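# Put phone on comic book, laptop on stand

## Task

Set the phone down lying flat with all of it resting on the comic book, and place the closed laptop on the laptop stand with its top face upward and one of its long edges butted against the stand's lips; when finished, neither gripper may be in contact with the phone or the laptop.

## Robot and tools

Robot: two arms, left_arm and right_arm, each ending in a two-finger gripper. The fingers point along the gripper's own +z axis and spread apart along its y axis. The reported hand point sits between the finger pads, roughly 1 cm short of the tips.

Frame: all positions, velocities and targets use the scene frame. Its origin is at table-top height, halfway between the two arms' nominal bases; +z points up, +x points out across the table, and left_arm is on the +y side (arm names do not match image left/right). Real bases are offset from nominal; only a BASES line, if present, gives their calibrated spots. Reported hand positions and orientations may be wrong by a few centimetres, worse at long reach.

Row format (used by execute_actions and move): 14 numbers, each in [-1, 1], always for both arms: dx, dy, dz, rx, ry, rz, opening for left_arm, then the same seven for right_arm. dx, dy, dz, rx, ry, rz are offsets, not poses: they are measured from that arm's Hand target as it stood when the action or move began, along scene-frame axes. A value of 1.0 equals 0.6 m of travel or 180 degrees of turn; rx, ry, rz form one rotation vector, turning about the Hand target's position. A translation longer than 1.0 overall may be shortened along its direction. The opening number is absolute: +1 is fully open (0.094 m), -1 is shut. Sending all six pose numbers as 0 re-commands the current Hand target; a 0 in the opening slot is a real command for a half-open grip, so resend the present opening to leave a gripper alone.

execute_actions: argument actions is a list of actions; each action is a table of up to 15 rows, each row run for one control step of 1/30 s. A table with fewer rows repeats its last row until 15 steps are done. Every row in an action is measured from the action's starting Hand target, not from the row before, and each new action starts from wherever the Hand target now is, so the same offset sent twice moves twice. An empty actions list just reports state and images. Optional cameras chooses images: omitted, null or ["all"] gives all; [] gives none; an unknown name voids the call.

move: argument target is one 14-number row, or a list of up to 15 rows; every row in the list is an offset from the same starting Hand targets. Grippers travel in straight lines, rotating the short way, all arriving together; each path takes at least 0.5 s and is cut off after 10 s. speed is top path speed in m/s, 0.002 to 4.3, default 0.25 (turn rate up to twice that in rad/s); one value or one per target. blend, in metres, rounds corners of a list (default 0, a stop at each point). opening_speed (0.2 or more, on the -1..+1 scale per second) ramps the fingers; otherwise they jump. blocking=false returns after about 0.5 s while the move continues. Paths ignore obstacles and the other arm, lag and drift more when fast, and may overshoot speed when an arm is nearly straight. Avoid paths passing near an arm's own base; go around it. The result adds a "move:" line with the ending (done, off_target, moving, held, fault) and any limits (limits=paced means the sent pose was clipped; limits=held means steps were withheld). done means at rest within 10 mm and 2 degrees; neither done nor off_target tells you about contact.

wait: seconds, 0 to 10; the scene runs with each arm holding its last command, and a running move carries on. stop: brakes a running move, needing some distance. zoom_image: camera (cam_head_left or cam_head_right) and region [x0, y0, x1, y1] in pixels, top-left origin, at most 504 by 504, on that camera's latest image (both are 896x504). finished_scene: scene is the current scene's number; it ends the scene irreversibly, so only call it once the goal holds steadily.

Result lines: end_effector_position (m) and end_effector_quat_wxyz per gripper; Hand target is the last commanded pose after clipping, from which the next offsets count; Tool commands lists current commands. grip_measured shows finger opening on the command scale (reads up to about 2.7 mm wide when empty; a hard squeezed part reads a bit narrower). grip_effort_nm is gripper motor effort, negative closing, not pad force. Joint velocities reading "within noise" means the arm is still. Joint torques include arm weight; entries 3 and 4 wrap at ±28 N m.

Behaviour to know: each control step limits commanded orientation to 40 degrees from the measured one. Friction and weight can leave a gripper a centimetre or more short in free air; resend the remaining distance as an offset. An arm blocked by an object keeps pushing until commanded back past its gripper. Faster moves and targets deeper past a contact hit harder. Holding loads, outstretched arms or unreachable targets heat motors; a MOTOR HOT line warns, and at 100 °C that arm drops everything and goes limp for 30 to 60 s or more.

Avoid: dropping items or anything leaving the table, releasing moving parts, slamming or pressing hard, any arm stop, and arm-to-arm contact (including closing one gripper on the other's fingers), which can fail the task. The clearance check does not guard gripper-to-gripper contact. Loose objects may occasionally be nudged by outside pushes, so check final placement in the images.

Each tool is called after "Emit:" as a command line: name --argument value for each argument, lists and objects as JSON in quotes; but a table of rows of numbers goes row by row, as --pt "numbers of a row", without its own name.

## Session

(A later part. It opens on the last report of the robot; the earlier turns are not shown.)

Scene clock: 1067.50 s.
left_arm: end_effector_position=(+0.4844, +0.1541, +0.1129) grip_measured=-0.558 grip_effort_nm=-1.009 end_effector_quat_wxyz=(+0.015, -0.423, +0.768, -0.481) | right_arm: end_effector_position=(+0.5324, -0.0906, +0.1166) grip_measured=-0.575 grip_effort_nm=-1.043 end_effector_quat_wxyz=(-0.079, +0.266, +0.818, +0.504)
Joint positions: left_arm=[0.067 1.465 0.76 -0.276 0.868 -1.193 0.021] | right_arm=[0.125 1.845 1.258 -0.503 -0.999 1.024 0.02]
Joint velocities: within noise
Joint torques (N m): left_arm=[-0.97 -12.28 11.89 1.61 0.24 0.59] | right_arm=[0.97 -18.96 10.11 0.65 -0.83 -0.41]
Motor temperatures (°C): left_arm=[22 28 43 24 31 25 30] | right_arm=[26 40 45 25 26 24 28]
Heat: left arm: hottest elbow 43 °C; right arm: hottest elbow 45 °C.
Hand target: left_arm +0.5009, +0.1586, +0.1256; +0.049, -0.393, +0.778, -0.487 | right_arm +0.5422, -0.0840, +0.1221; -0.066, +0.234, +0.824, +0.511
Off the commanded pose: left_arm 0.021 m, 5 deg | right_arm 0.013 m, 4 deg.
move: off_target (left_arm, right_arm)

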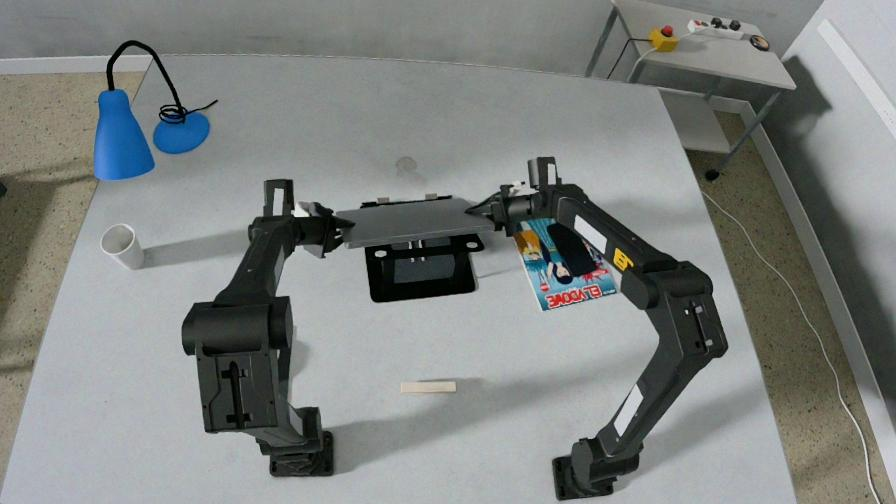

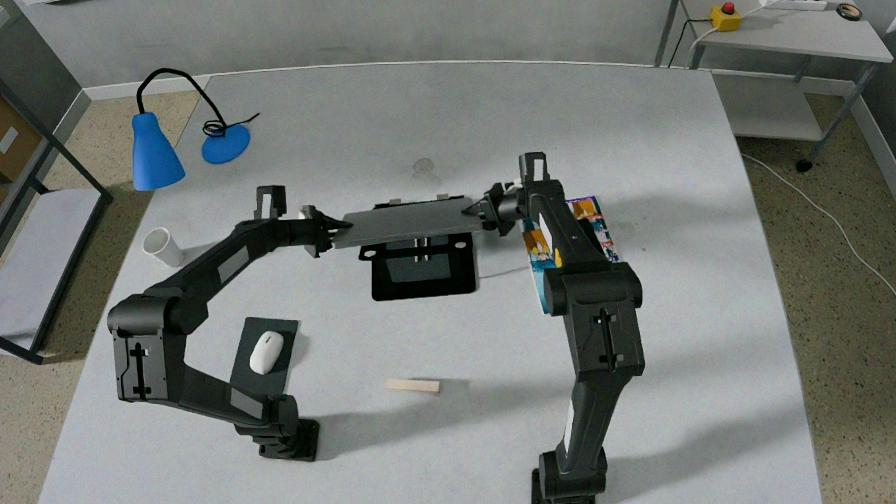

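Emit:
move --pt "0.008 0.0 -0.03 0 0.0 0.0 -0.9 0.008 0.0 -0.03 0 0.0 0.0 -0.9" --speed 0.04

Emit:
zoom_image --camera "cam_head_left" --region '[300, 150, 540, 320]'

Emit:
zoom_image --camera "cam_head_right" --region '[290, 150, 530, 320]'

Scene clock: 1071.03 s.
left_arm: end_effector_position=(+0.4932, +0.1548, +0.1029) grip_measured=-0.558 grip_effort_nm=-1.009 end_effector_quat_wxyz=(+0.026, -0.415, +0.769, -0.486) | right_arm: end_effector_position=(+0.5393, -0.0901, +0.1063) grip_measured=-0.575 grip_effort_nm=-1.043 end_effector_quat_wxyz=(-0.070, +0.259, +0.819, +0.507)
Joint positions: left_arm=[0.067 1.505 0.76 -0.211 0.871 -1.187 0.021] | right_arm=[0.124 1.871 1.26 -0.46 -0.999 1.02 0.02]
Joint velocities: within noise
Joint torques (N m): left_arm=[-0.85 -11.34 10.82 1.54 0.14 0.55] | right_arm=[0.79 -18.26 9.92 0.34 -0.85 -0.38]
Motor temperatures (°C): left_arm=[22 28 43 24 31 25 30] | right_arm=[26 39 45 25 26 24 28]
Heat: left arm: hottest elbow 43 °C; right arm: hottest elbow 45 °C.
Hand target: left_arm +0.5057, +0.1586, +0.1077; +0.049, -0.393, +0.778, -0.487 | right_arm +0.5470, -0.0842, +0.1040; -0.066, +0.234, +0.824, +0.511
Off the commanded pose: left_arm 0.014 m, 4 deg | right_arm 0.010 m, 3 deg.
move: off_target (left_arm, right_arm)

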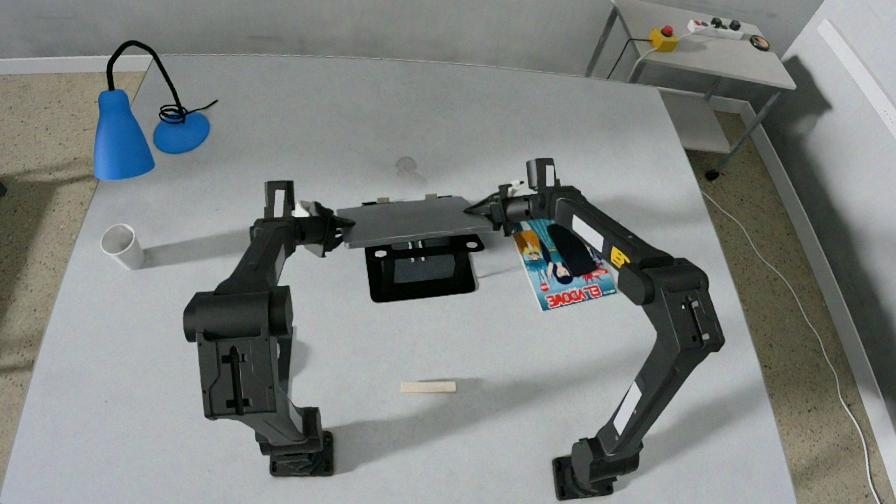

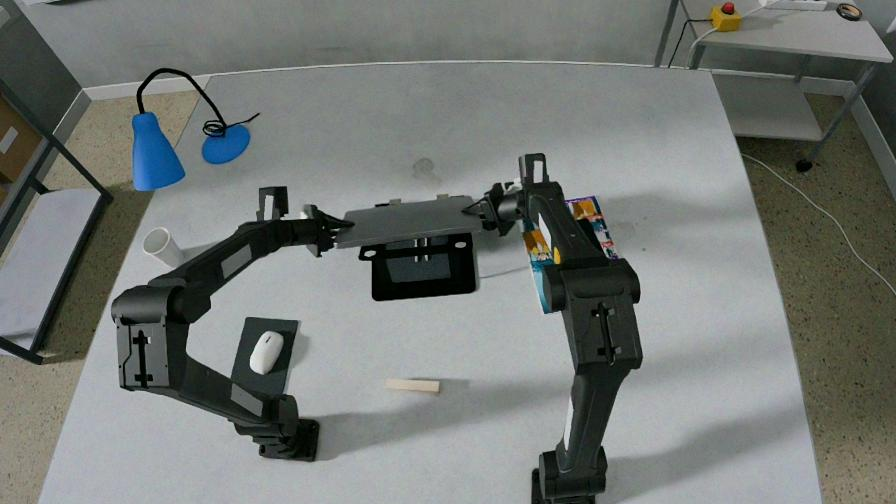

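Scaled by 2.100.

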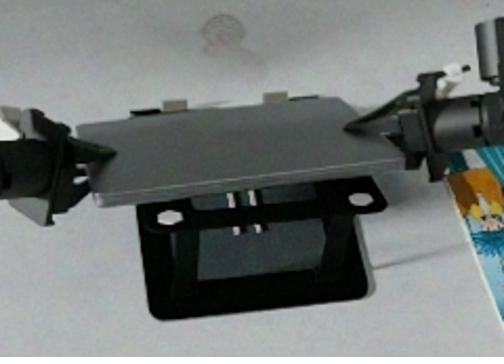

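Scaled by 2.100.

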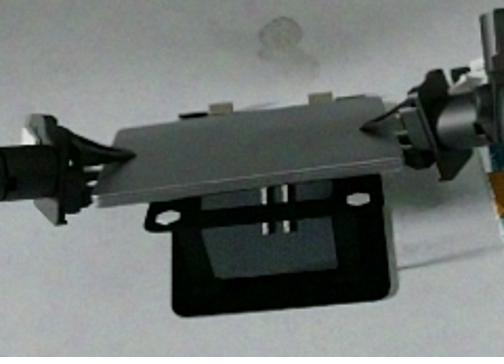

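Emit:
move --pt "0.0 0.0 -0.025 0 0.0 0.0 -0.9 0.0 0.0 -0.025 0 0.0 0.0 -0.9" --speed 0.04

Emit:
zoom_image --camera "cam_head_left" --region '[330, 170, 510, 300]'

Emit:
zoom_image --camera "cam_head_right" --region '[320, 170, 500, 300]'

Scene clock: 1075.40 s.
left_arm: end_effector_position=(+0.4993, +0.1551, +0.0967) grip_measured=-0.558 grip_effort_nm=-1.009 end_effector_quat_wxyz=(+0.034, -0.409, +0.769, -0.490) | right_arm: end_effector_position=(+0.5442, -0.0897, +0.1003) grip_measured=-0.575 grip_effort_nm=-1.038 end_effector_quat_wxyz=(-0.062, +0.254, +0.819, +0.511)
Joint positions: left_arm=[0.067 1.532 0.76 -0.164 0.874 -1.186 0.021] | right_arm=[0.124 1.887 1.26 -0.424 -0.999 1.02 0.02]
Joint velocities: within noise
Joint torques (N m): left_arm=[-0.85 -11.22 9.57 1.55 0.07 0.53] | right_arm=[0.85 -17.73 9.02 0.34 -0.84 -0.38]
Motor temperatures (°C): left_arm=[22 28 42 24 30 25 30] | right_arm=[26 39 45 25 26 24 28]
Heat: left arm: hottest elbow 42 °C; right arm: hottest elbow 45 °C.
Hand target: left_arm +0.5057, +0.1586, +0.0927; +0.049, -0.393, +0.778, -0.487 | right_arm +0.5470, -0.0840, +0.0891; -0.066, +0.234, +0.824, +0.511
Off the commanded pose: left_arm 0.008 m, 3 deg | right_arm 0.013 m, 2 deg.
move: off_target (left_arm, right_arm)

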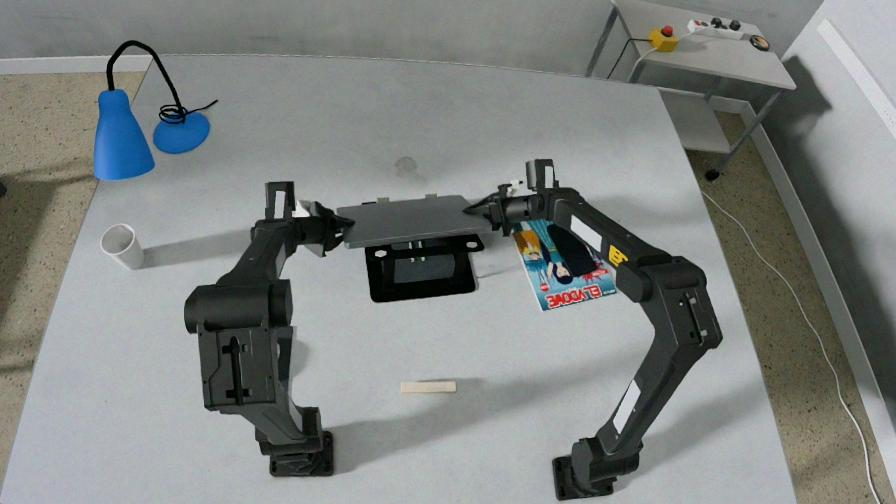

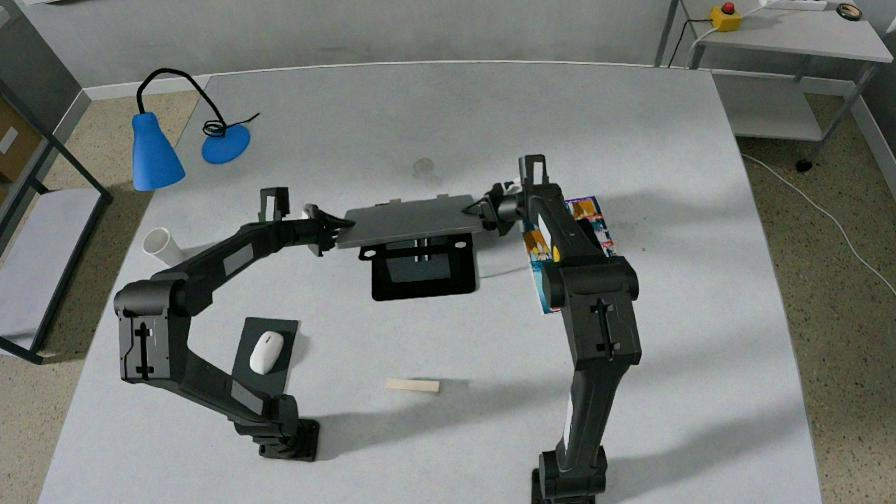

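Scaled by 2.800.

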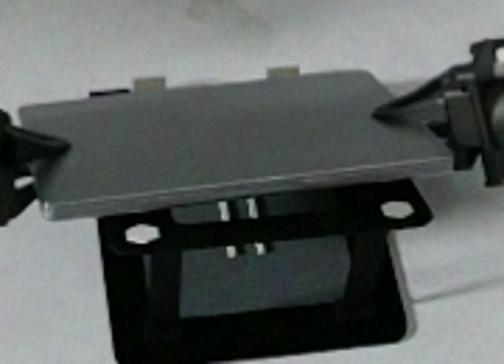

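Scaled by 2.800.

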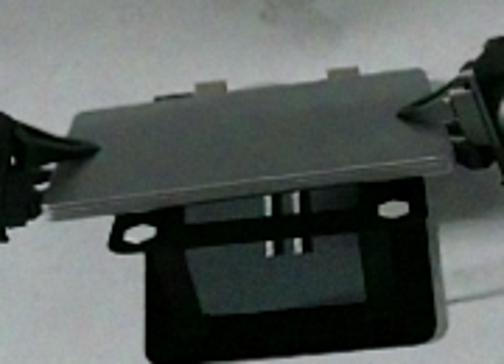

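Emit:
execute_actions --actions '[]'

Emit:
zoom_image --camera "cam_head_left" --region '[330, 170, 510, 300]'

Emit:
zoom_image --camera "cam_head_right" --region '[330, 170, 510, 300]'

Scene clock: 1089.53 s.
left_arm: end_effector_position=(+0.4993, +0.1550, +0.0968) grip_measured=-0.558 grip_effort_nm=-1.009 end_effector_quat_wxyz=(+0.034, -0.409, +0.769, -0.491) | right_arm: end_effector_position=(+0.5442, -0.0897, +0.1003) grip_measured=-0.575 grip_effort_nm=-1.033 end_effector_quat_wxyz=(-0.062, +0.254, +0.819, +0.511)
Joint positions: left_arm=[0.067 1.532 0.76 -0.164 0.874 -1.186 0.021] | right_arm=[0.124 1.887 1.26 -0.424 -0.999 1.02 0.02]
Joint velocities: within noise
Joint torques (N m): left_arm=[-1.61 -11.28 9.42 1.58 0.02 0.57] | right_arm=[0.97 -17.85 8.99 0.29 -0.85 -0.39]
Motor temperatures (°C): left_arm=[22 27 41 24 30 24 30] | right_arm=[26 38 46 25 26 24 28]
Heat: left arm: hottest elbow 41 °C; right arm: hottest elbow 46 °C.
Hand target: left_arm +0.5057, +0.1585, +0.0928; +0.049, -0.393, +0.778, -0.487 | right_arm +0.5470, -0.0840, +0.0892; -0.066, +0.234, +0.824, +0.511
Tool commands: left_gripper/opening=-0.9 right_gripper/opening=-0.9
Off the commanded pose: left_arm 0.008 m, 3 deg | right_arm 0.013 m, 2 deg.

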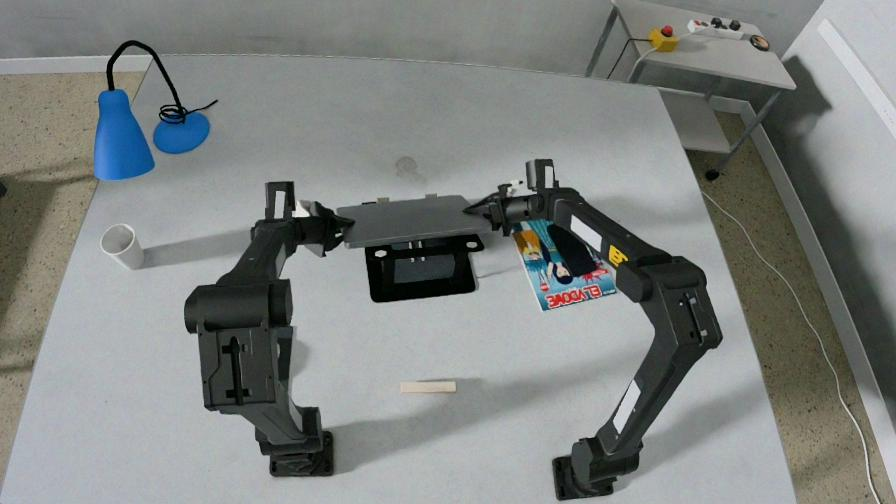

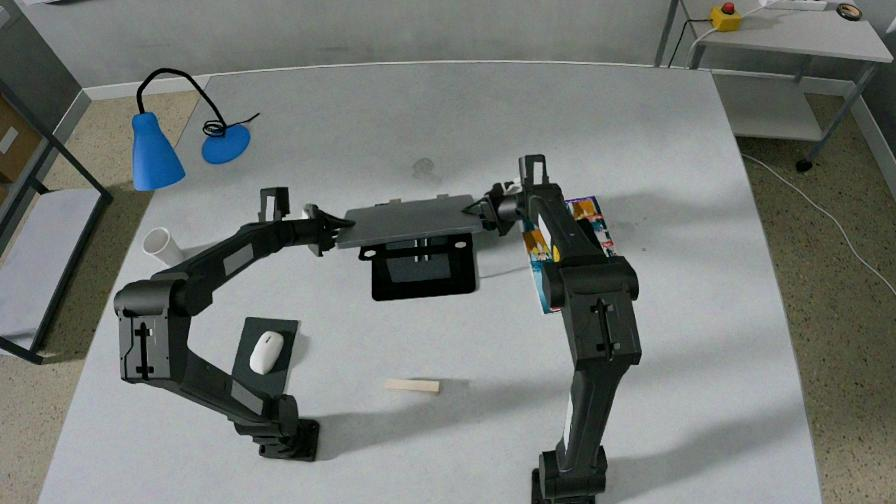

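Scaled by 2.800.

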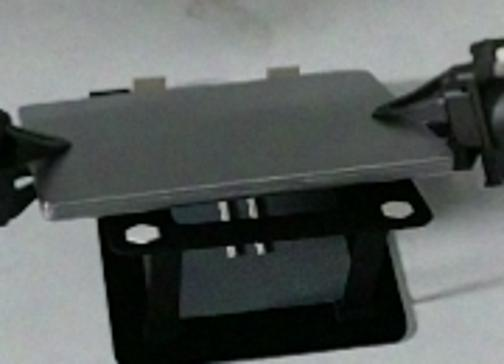

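Scaled by 2.800.

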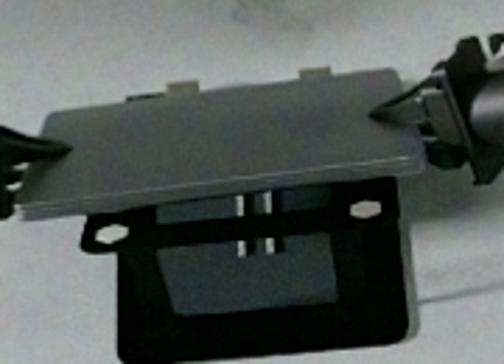

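Emit:
move --target '[0,0,-0.025,0,0,0,-0.9,0,0,-0.025,0,0,0,-0.9]' --speed 0.04

Emit:
zoom_image --camera "cam_head_left" --region '[330, 170, 510, 300]'

Emit:
zoom_image --camera "cam_head_right" --region '[330, 170, 510, 300]'

Scene clock: 1094.50 s.
left_arm: end_effector_position=(+0.5052, +0.1555, +0.0903) grip_measured=-0.558 grip_effort_nm=-1.004 end_effector_quat_wxyz=(+0.041, -0.402, +0.769, -0.495) | right_arm: end_effector_position=(+0.5487, -0.0896, +0.0949) grip_measured=-0.575 grip_effort_nm=-1.038 end_effector_quat_wxyz=(-0.055, +0.249, +0.818, +0.515)
Joint positions: left_arm=[0.068 1.559 0.76 -0.115 0.878 -1.184 0.021] | right_arm=[0.123 1.902 1.26 -0.39 -1.001 1.02 0.02]
Joint velocities: within noise
Joint torques (N m): left_arm=[-1.08 -11.34 8.2 1.54 -0.11 0.54] | right_arm=[0.97 -17.38 8.18 0.44 -0.79 -0.39]
Motor temperatures (°C): left_arm=[22 27 41 24 30 24 30] | right_arm=[26 38 46 25 26 24 28]
Heat: left arm: hottest elbow 41 °C; right arm: hottest elbow 46 °C.
Hand target: left_arm +0.5057, +0.1587, +0.0776; +0.049, -0.393, +0.778, -0.487 | right_arm +0.5470, -0.0842, +0.0740; -0.066, +0.234, +0.824, +0.511
Off the commanded pose: left_arm 0.013 m, 2 deg | right_arm 0.021 m, 2 deg.
move: off_target (left_arm, right_arm)

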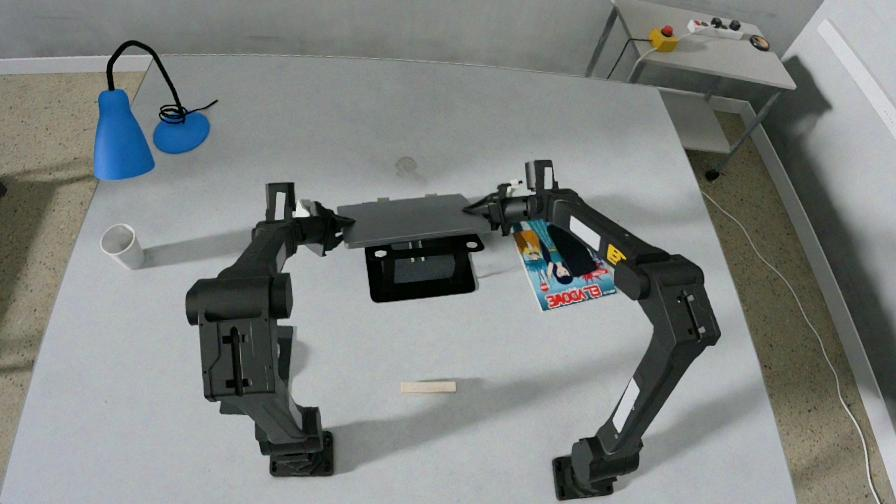

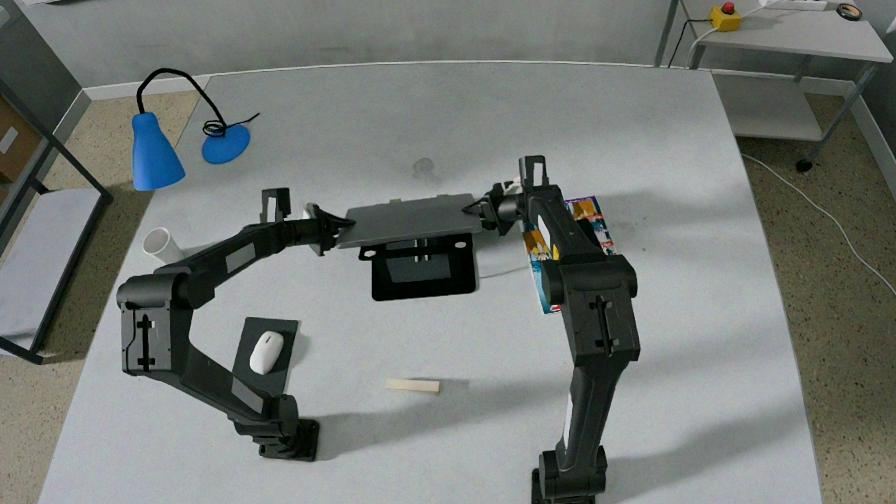

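Scaled by 2.800.

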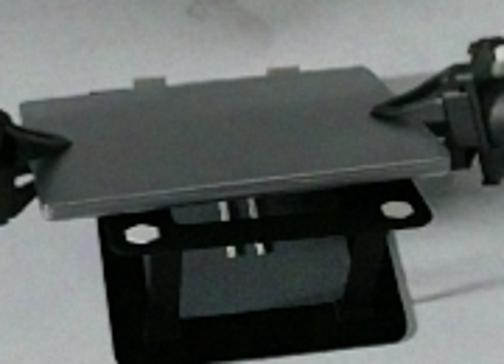

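Scaled by 2.800.

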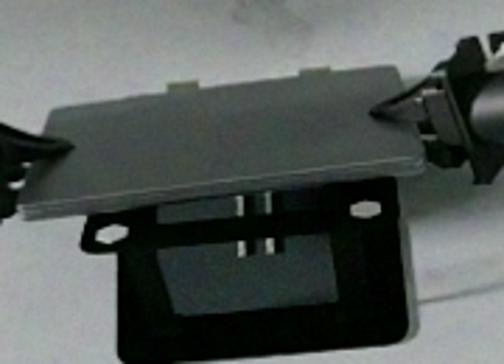

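Emit:
move --target '[0,-0.005,0.0213,0,0,0,-0.9,0,-0.009,0.035,0,0,0,-0.9]' --speed 0.05

Emit:
zoom_image --camera "cam_head_left" --region '[330, 170, 510, 300]'

Scene clock: 1100.10 s.
left_arm: end_effector_position=(+0.5050, +0.1555, +0.0904) grip_measured=-0.558 grip_effort_nm=-1.004 end_effector_quat_wxyz=(+0.041, -0.403, +0.768, -0.495) | right_arm: end_effector_position=(+0.5486, -0.0901, +0.0965) grip_measured=-0.575 grip_effort_nm=-1.038 end_effector_quat_wxyz=(-0.059, +0.250, +0.819, +0.513)
Joint positions: left_arm=[0.068 1.559 0.76 -0.116 0.878 -1.186 0.021] | right_arm=[0.122 1.902 1.27 -0.417 -1.001 1.009 0.02]
Joint velocities: within noise
Joint torques (N m): left_arm=[-2.55 -13.04 8.99 0.58 -0.26 0.46] | right_arm=[0.38 -20.13 8.66 -0.65 -0.94 -0.38]
Motor temperatures (°C): left_arm=[22 27 40 24 30 24 30] | right_arm=[26 37 45 25 27 24 28]
Heat: left arm: hottest elbow 40 °C; right arm: hottest elbow 45 °C.
Hand target: left_arm +0.5057, +0.1557, +0.0905; +0.049, -0.393, +0.778, -0.487 | right_arm +0.5470, -0.0895, +0.0950; -0.066, +0.234, +0.824, +0.511
Off the commanded pose: left_arm 0.001 m, 2 deg | right_arm 0.002 m, 2 deg.
move: done

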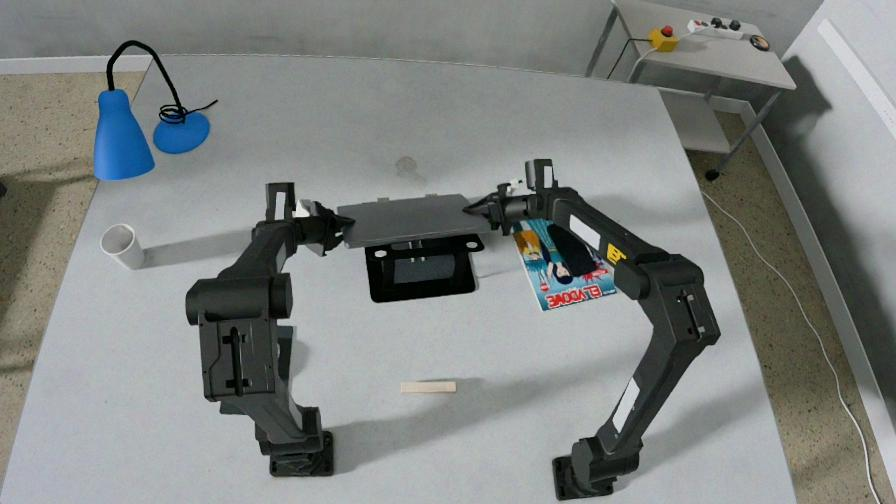

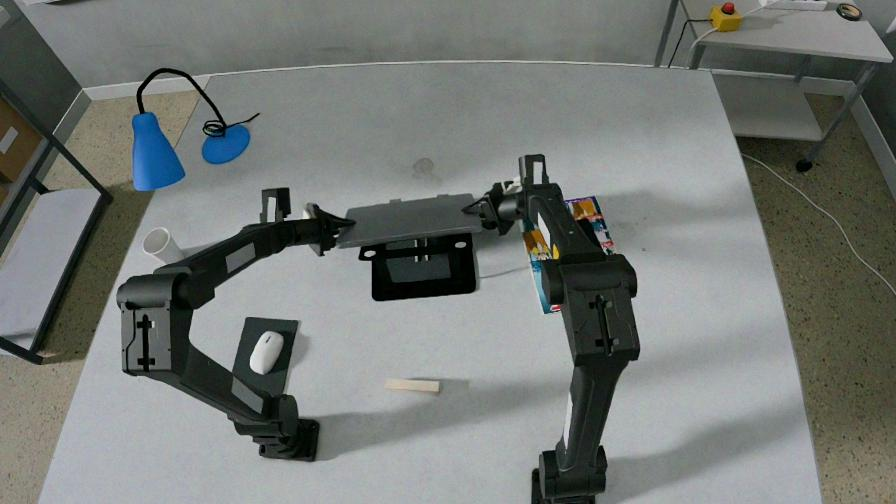

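Scaled by 2.800.

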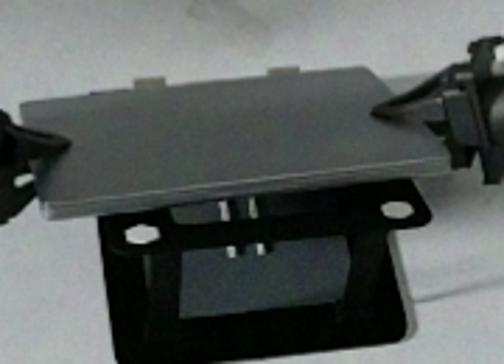

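Emit:
move --target '[0,0,0,0,0,0,-0.25,0,0,0,0,0,0,-0.25]' --opening_speed 0.2

Emit:
zoom_image --camera "cam_head_left" --region '[330, 170, 510, 300]'

Emit:
zoom_image --camera "cam_head_right" --region '[330, 170, 510, 300]'

Scene clock: 1105.53 s.
left_arm: end_effector_position=(+0.5034, +0.1574, +0.0850) grip_measured=-0.253 grip_effort_nm=0.129 end_effector_quat_wxyz=(+0.047, -0.398, +0.778, -0.484) | right_arm: end_effector_position=(+0.5475, -0.0886, +0.1009) grip_measured=-0.253 grip_effort_nm=0.105 end_effector_quat_wxyz=(-0.054, +0.225, +0.824, +0.518)
Joint positions: left_arm=[0.068 1.562 0.76 -0.135 0.859 -1.147 0.035] | right_arm=[0.122 1.902 1.281 -0.443 -1.019 0.948 0.035]
Joint velocities: within noise
Joint torques (N m): left_arm=[-1.85 -14.04 8.9 0.98 0.42 0.08] | right_arm=[0.38 -19.9 8.17 -0.27 -0.33 0.08]
Motor temperatures (°C): left_arm=[22 27 40 24 30 24 30] | right_arm=[26 37 45 25 27 24 28]
Heat: left arm: hottest elbow 40 °C; right arm: hottest elbow 45 °C.
Hand target: left_arm +0.5057, +0.1557, +0.0905; +0.049, -0.393, +0.778, -0.487 | right_arm +0.5471, -0.0895, +0.0951; -0.066, +0.234, +0.825, +0.511
Off the commanded pose: left_arm 0.006 m, 1 deg | right_arm 0.006 m, 2 deg.
move: done

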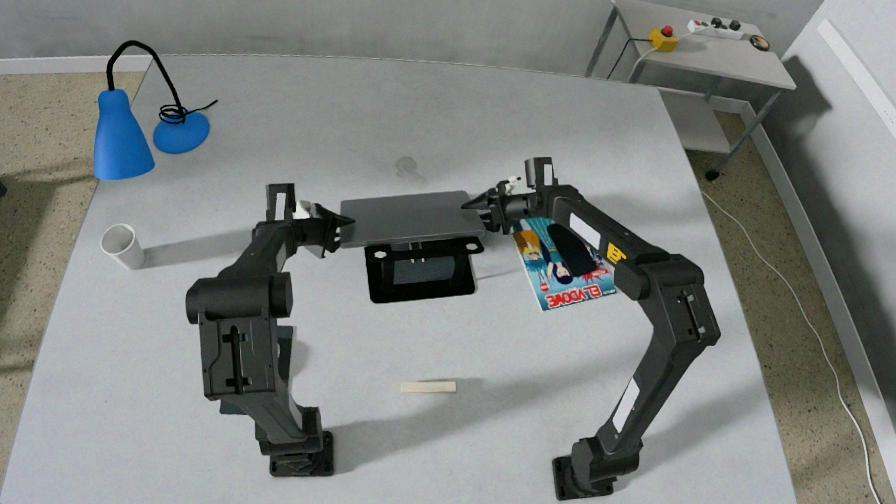

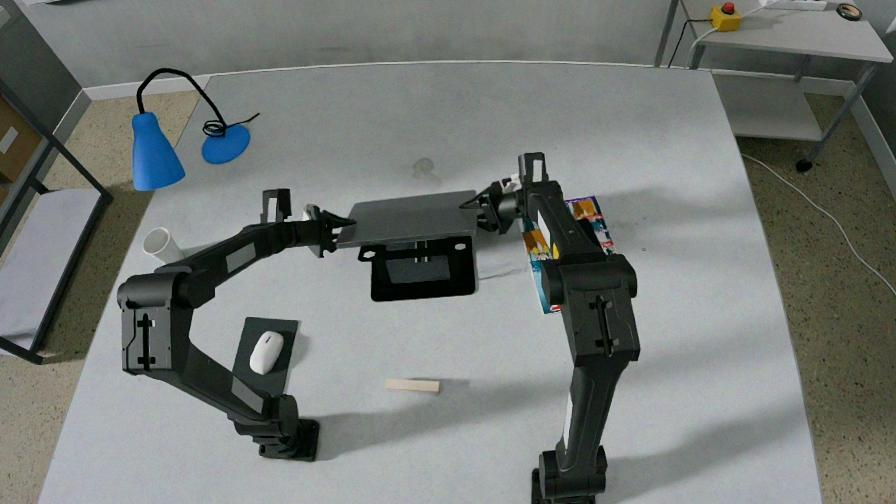

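Scaled by 2.800.

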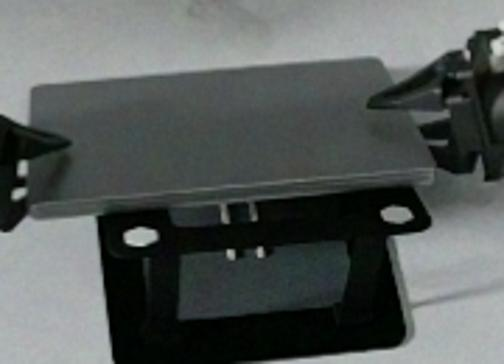

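Scaled by 2.800.

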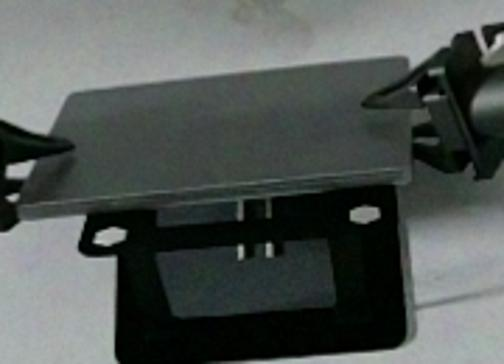

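Emit:
move --target '[-0.06,0.095,0.07,0,0,0,-0.15,-0.02,-0.117,0.062,0,0,0,-0.15]' --opening_speed 0.3 --speed 0.08

Emit:
zoom_image --camera "cam_head_left" --region '[330, 170, 510, 300]'

Emit:
zoom_image --camera "cam_head_right" --region '[330, 170, 510, 300]'

Scene clock: 1129.53 s.
left_arm: end_effector_position=(+0.4626, +0.2059, +0.1176) grip_measured=-0.152 grip_effort_nm=0.125 end_effector_quat_wxyz=(+0.032, -0.400, +0.778, -0.483) | right_arm: end_effector_position=(+0.5232, -0.1545, +0.1115) grip_measured=-0.151 grip_effort_nm=0.066 end_effector_quat_wxyz=(-0.086, +0.243, +0.824, +0.505)
Joint positions: left_arm=[0.214 1.436 0.76 -0.457 0.944 -0.932 0.04] | right_arm=[0.004 1.865 1.289 -0.762 -1.061 0.721 0.04]
Joint velocities: within noise
Joint torques (N m): left_arm=[-0.32 -13.33 10.88 0.57 0.51 0.1] | right_arm=[-0.21 -21.71 9.51 0.18 -0.54 0.04]
Motor temperatures (°C): left_arm=[22 27 39 24 29 24 29] | right_arm=[26 37 43 25 26 24 27]
Heat: left arm: hottest elbow 39 °C; right arm: hottest elbow 43 °C.
Hand target: left_arm +0.4697, +0.2126, +0.1325; +0.049, -0.393, +0.778, -0.487 | right_arm +0.5351, -0.1596, +0.1324; -0.066, +0.234, +0.824, +0.511
Off the commanded pose: left_arm 0.018 m, 2 deg | right_arm 0.024 m, 3 deg.
move: off_target (left_arm, right_arm)

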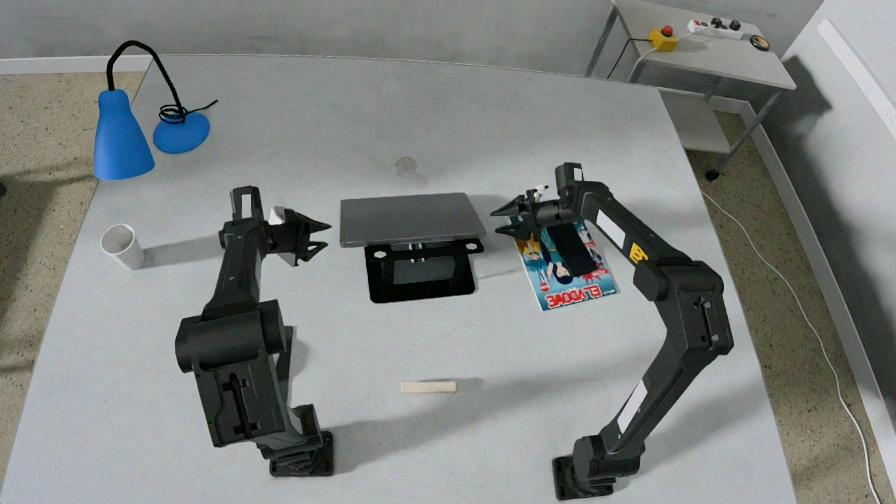

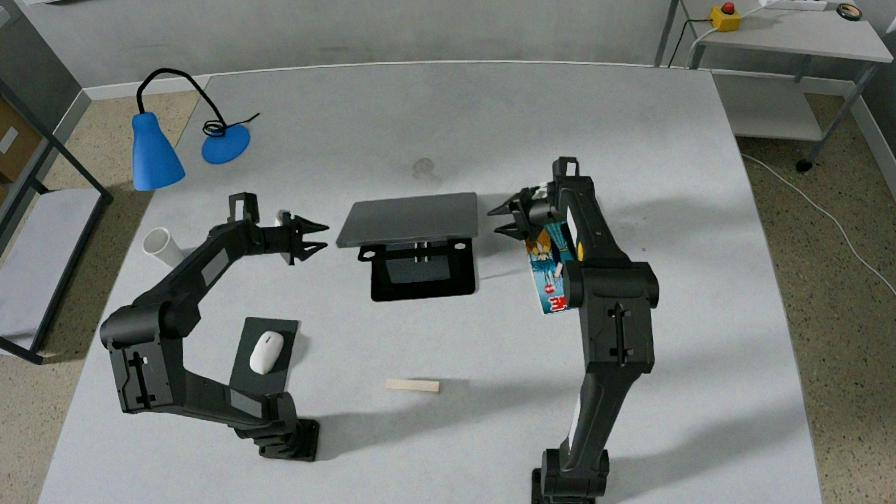

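Scaled by 2.800.

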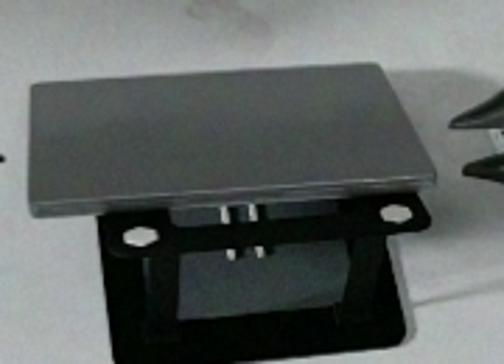

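Scaled by 2.800.

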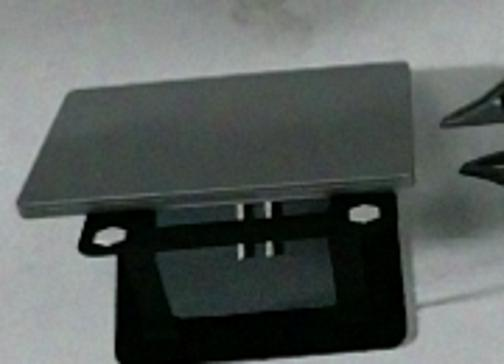

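Emit:
zoom_image --camera "cam_head_left" --region '[335, 185, 435, 245]'

Emit:
zoom_image --camera "cam_head_left" --region '[420, 185, 500, 265]'

Emit:
zoom_image --camera "cam_head_right" --region '[420, 185, 500, 265]'

Emit:
zoom_image --camera "cam_head_right" --region '[330, 185, 430, 265]'

Scaled by 5.040.

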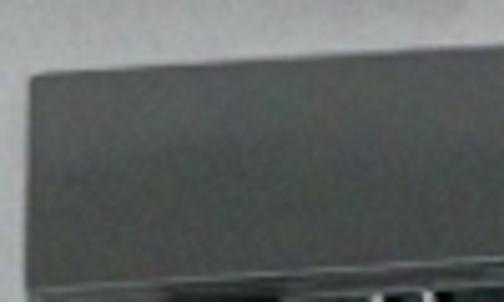

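Scaled by 6.300.

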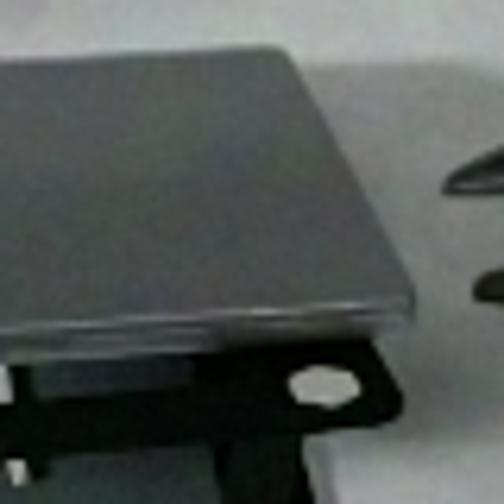

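Scaled by 6.300.

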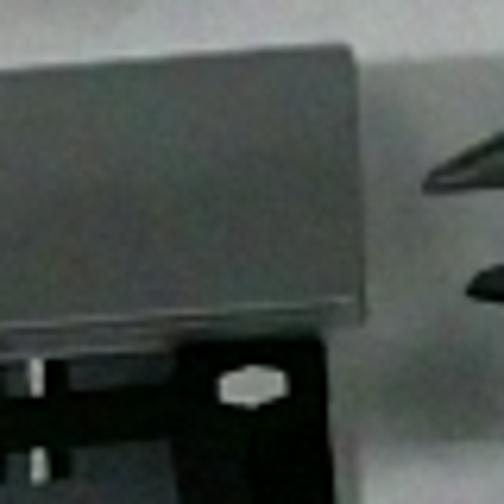

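Scaled by 5.040.

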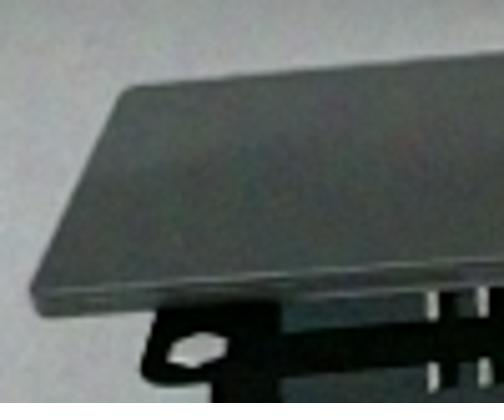

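Emit:
move --pt "-0.1 0.05 0.2 0 0 0 -0.15 -0.05 -0.12 0.15 0 0 0 -0.15" --pt "-0.233 -0.22 0.23 0.4125 -0.153 -0.141 -1 -0.2 -0.2 0.2 0 0 0 -0.15" --speed 0.2

Scene clock: 1169.53 s.
left_arm: end_effector_position=(+0.3273, +0.0884, +0.2574) grip_measured=-0.979 grip_effort_nm=-0.930 end_effector_quat_wxyz=(+0.336, -0.008, +0.942, +0.005) | right_arm: end_effector_position=(+0.4219, -0.2758, +0.2494) grip_measured=-0.151 grip_effort_nm=0.061 end_effector_quat_wxyz=(-0.068, +0.230, +0.825, +0.512)
Joint positions: left_arm=[-0.723 0.854 0.835 -1.001 -0.429 -0.587 0.001] | right_arm=[-0.27 1.586 1.303 -1.52 -1.07 0.142 0.04]
Joint velocities: within noise
Joint torques (N m): left_arm=[-3.14 -4.42 14.43 0.76 -0.42 0.06] | right_arm=[-0.32 -17.32 6.69 -0.51 -0.43 0.03]
Motor temperatures (°C): left_arm=[22 27 39 24 29 24 29] | right_arm=[26 38 44 25 26 24 27]
Heat: left arm: hottest elbow 39 °C; right arm: hottest elbow 44 °C.
Hand target: left_arm +0.3299, +0.0806, +0.2705; +0.342, +0.000, +0.940, +0.001 | right_arm +0.4150, -0.2797, +0.2523; -0.066, +0.234, +0.825, +0.511
Off the commanded pose: left_arm 0.015 m, 1 deg | right_arm 0.008 m, 0 deg.
move: off_target (left_arm); target 2's new opening was sent with left_arm's hand 0.015 m and 1 deg from that target

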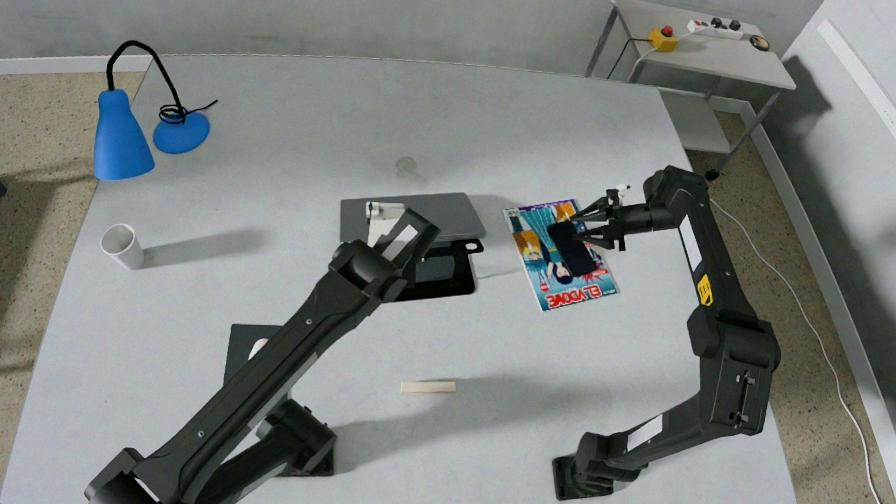

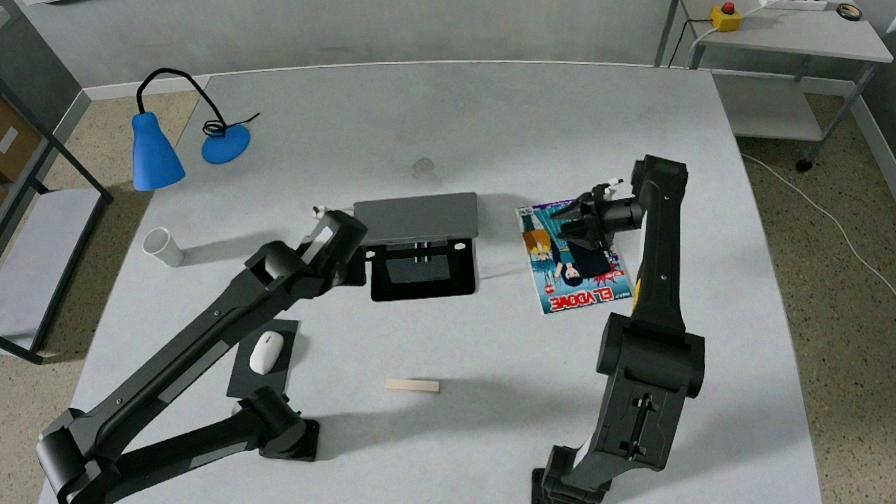

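Emit:
move --target '[0.0333,-0.108,-0.12,0,0,0,-1,0,0,0,0,0,0,-0.15]' --speed 0.15

Emit:
zoom_image --camera "cam_head_left" --region '[330, 170, 510, 300]'

Emit:
zoom_image --camera "cam_head_right" --region '[330, 170, 510, 300]'

Scene clock: 1175.60 s.
left_arm: end_effector_position=(+0.3509, +0.0212, +0.2009) grip_measured=-0.981 grip_effort_nm=-0.994 end_effector_quat_wxyz=(+0.338, +0.000, +0.941, +0.006) | right_arm: end_effector_position=(+0.4218, -0.2758, +0.2494) grip_measured=-0.151 grip_effort_nm=0.066 end_effector_quat_wxyz=(-0.068, +0.230, +0.825, +0.512)
Joint positions: left_arm=[-0.842 1.076 0.817 -0.803 -0.489 -0.684 0.001] | right_arm=[-0.27 1.586 1.303 -1.52 -1.07 0.142 0.04]
Joint velocities: within noise
Joint torques (N m): left_arm=[-2.49 -6.83 10.41 1.81 -0.44 -0.1] | right_arm=[-0.44 -17.44 6.69 -0.53 -0.42 0.03]
Motor temperatures (°C): left_arm=[22 27 40 24 29 24 29] | right_arm=[26 39 43 25 26 24 26]
Heat: left arm: hottest elbow 40 °C; right arm: hottest elbow 43 °C.
Hand target: left_arm +0.3499, +0.0157, +0.1986; +0.342, +0.000, +0.940, +0.000 | right_arm +0.4150, -0.2797, +0.2523; -0.066, +0.234, +0.824, +0.511
Off the commanded pose: left_arm 0.006 m, 1 deg | right_arm 0.008 m, 0 deg.
move: done

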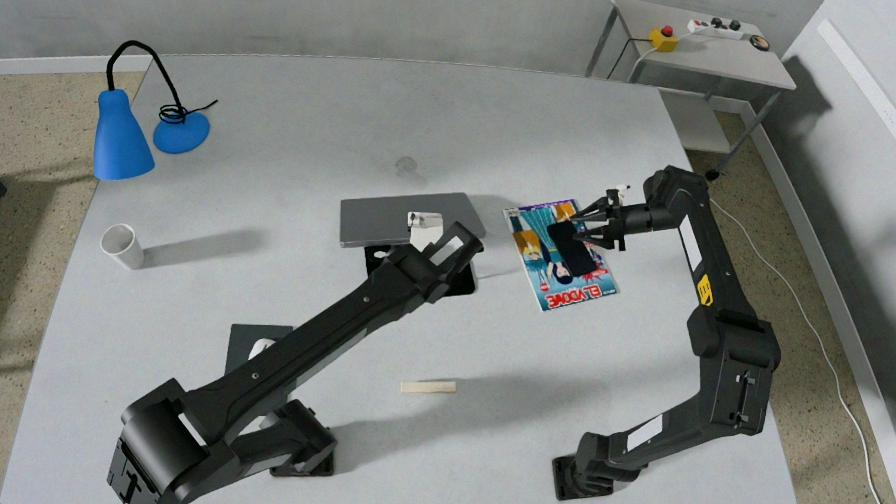

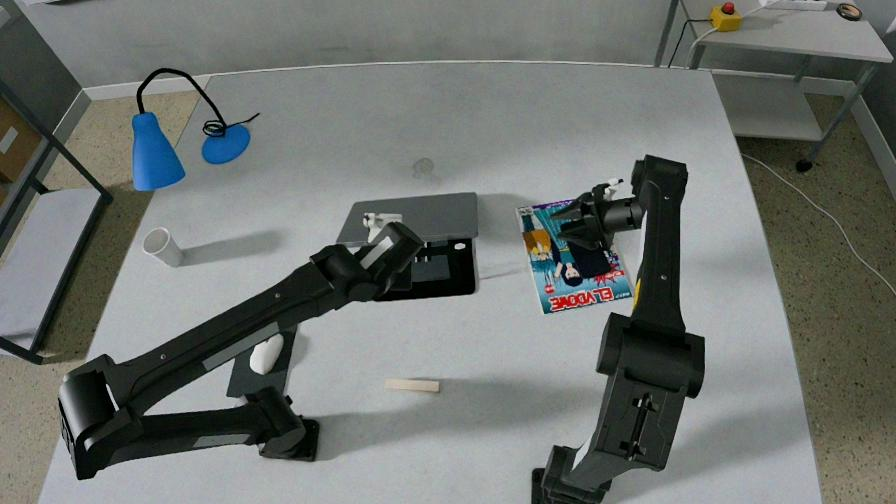

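Scaled by 2.800.

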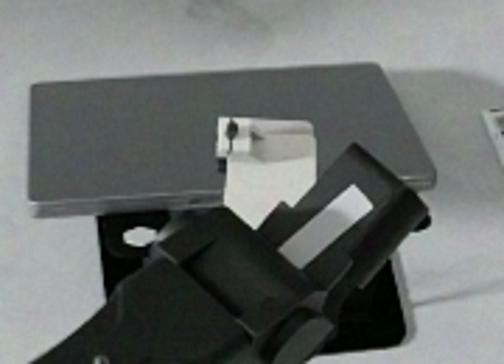

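Scaled by 2.800.

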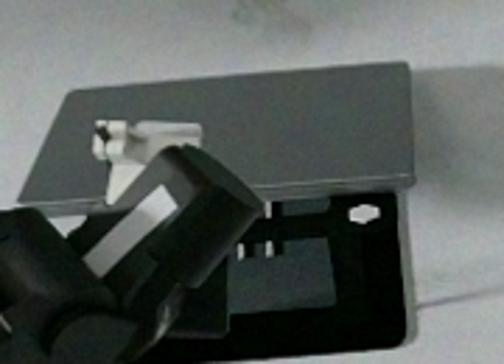

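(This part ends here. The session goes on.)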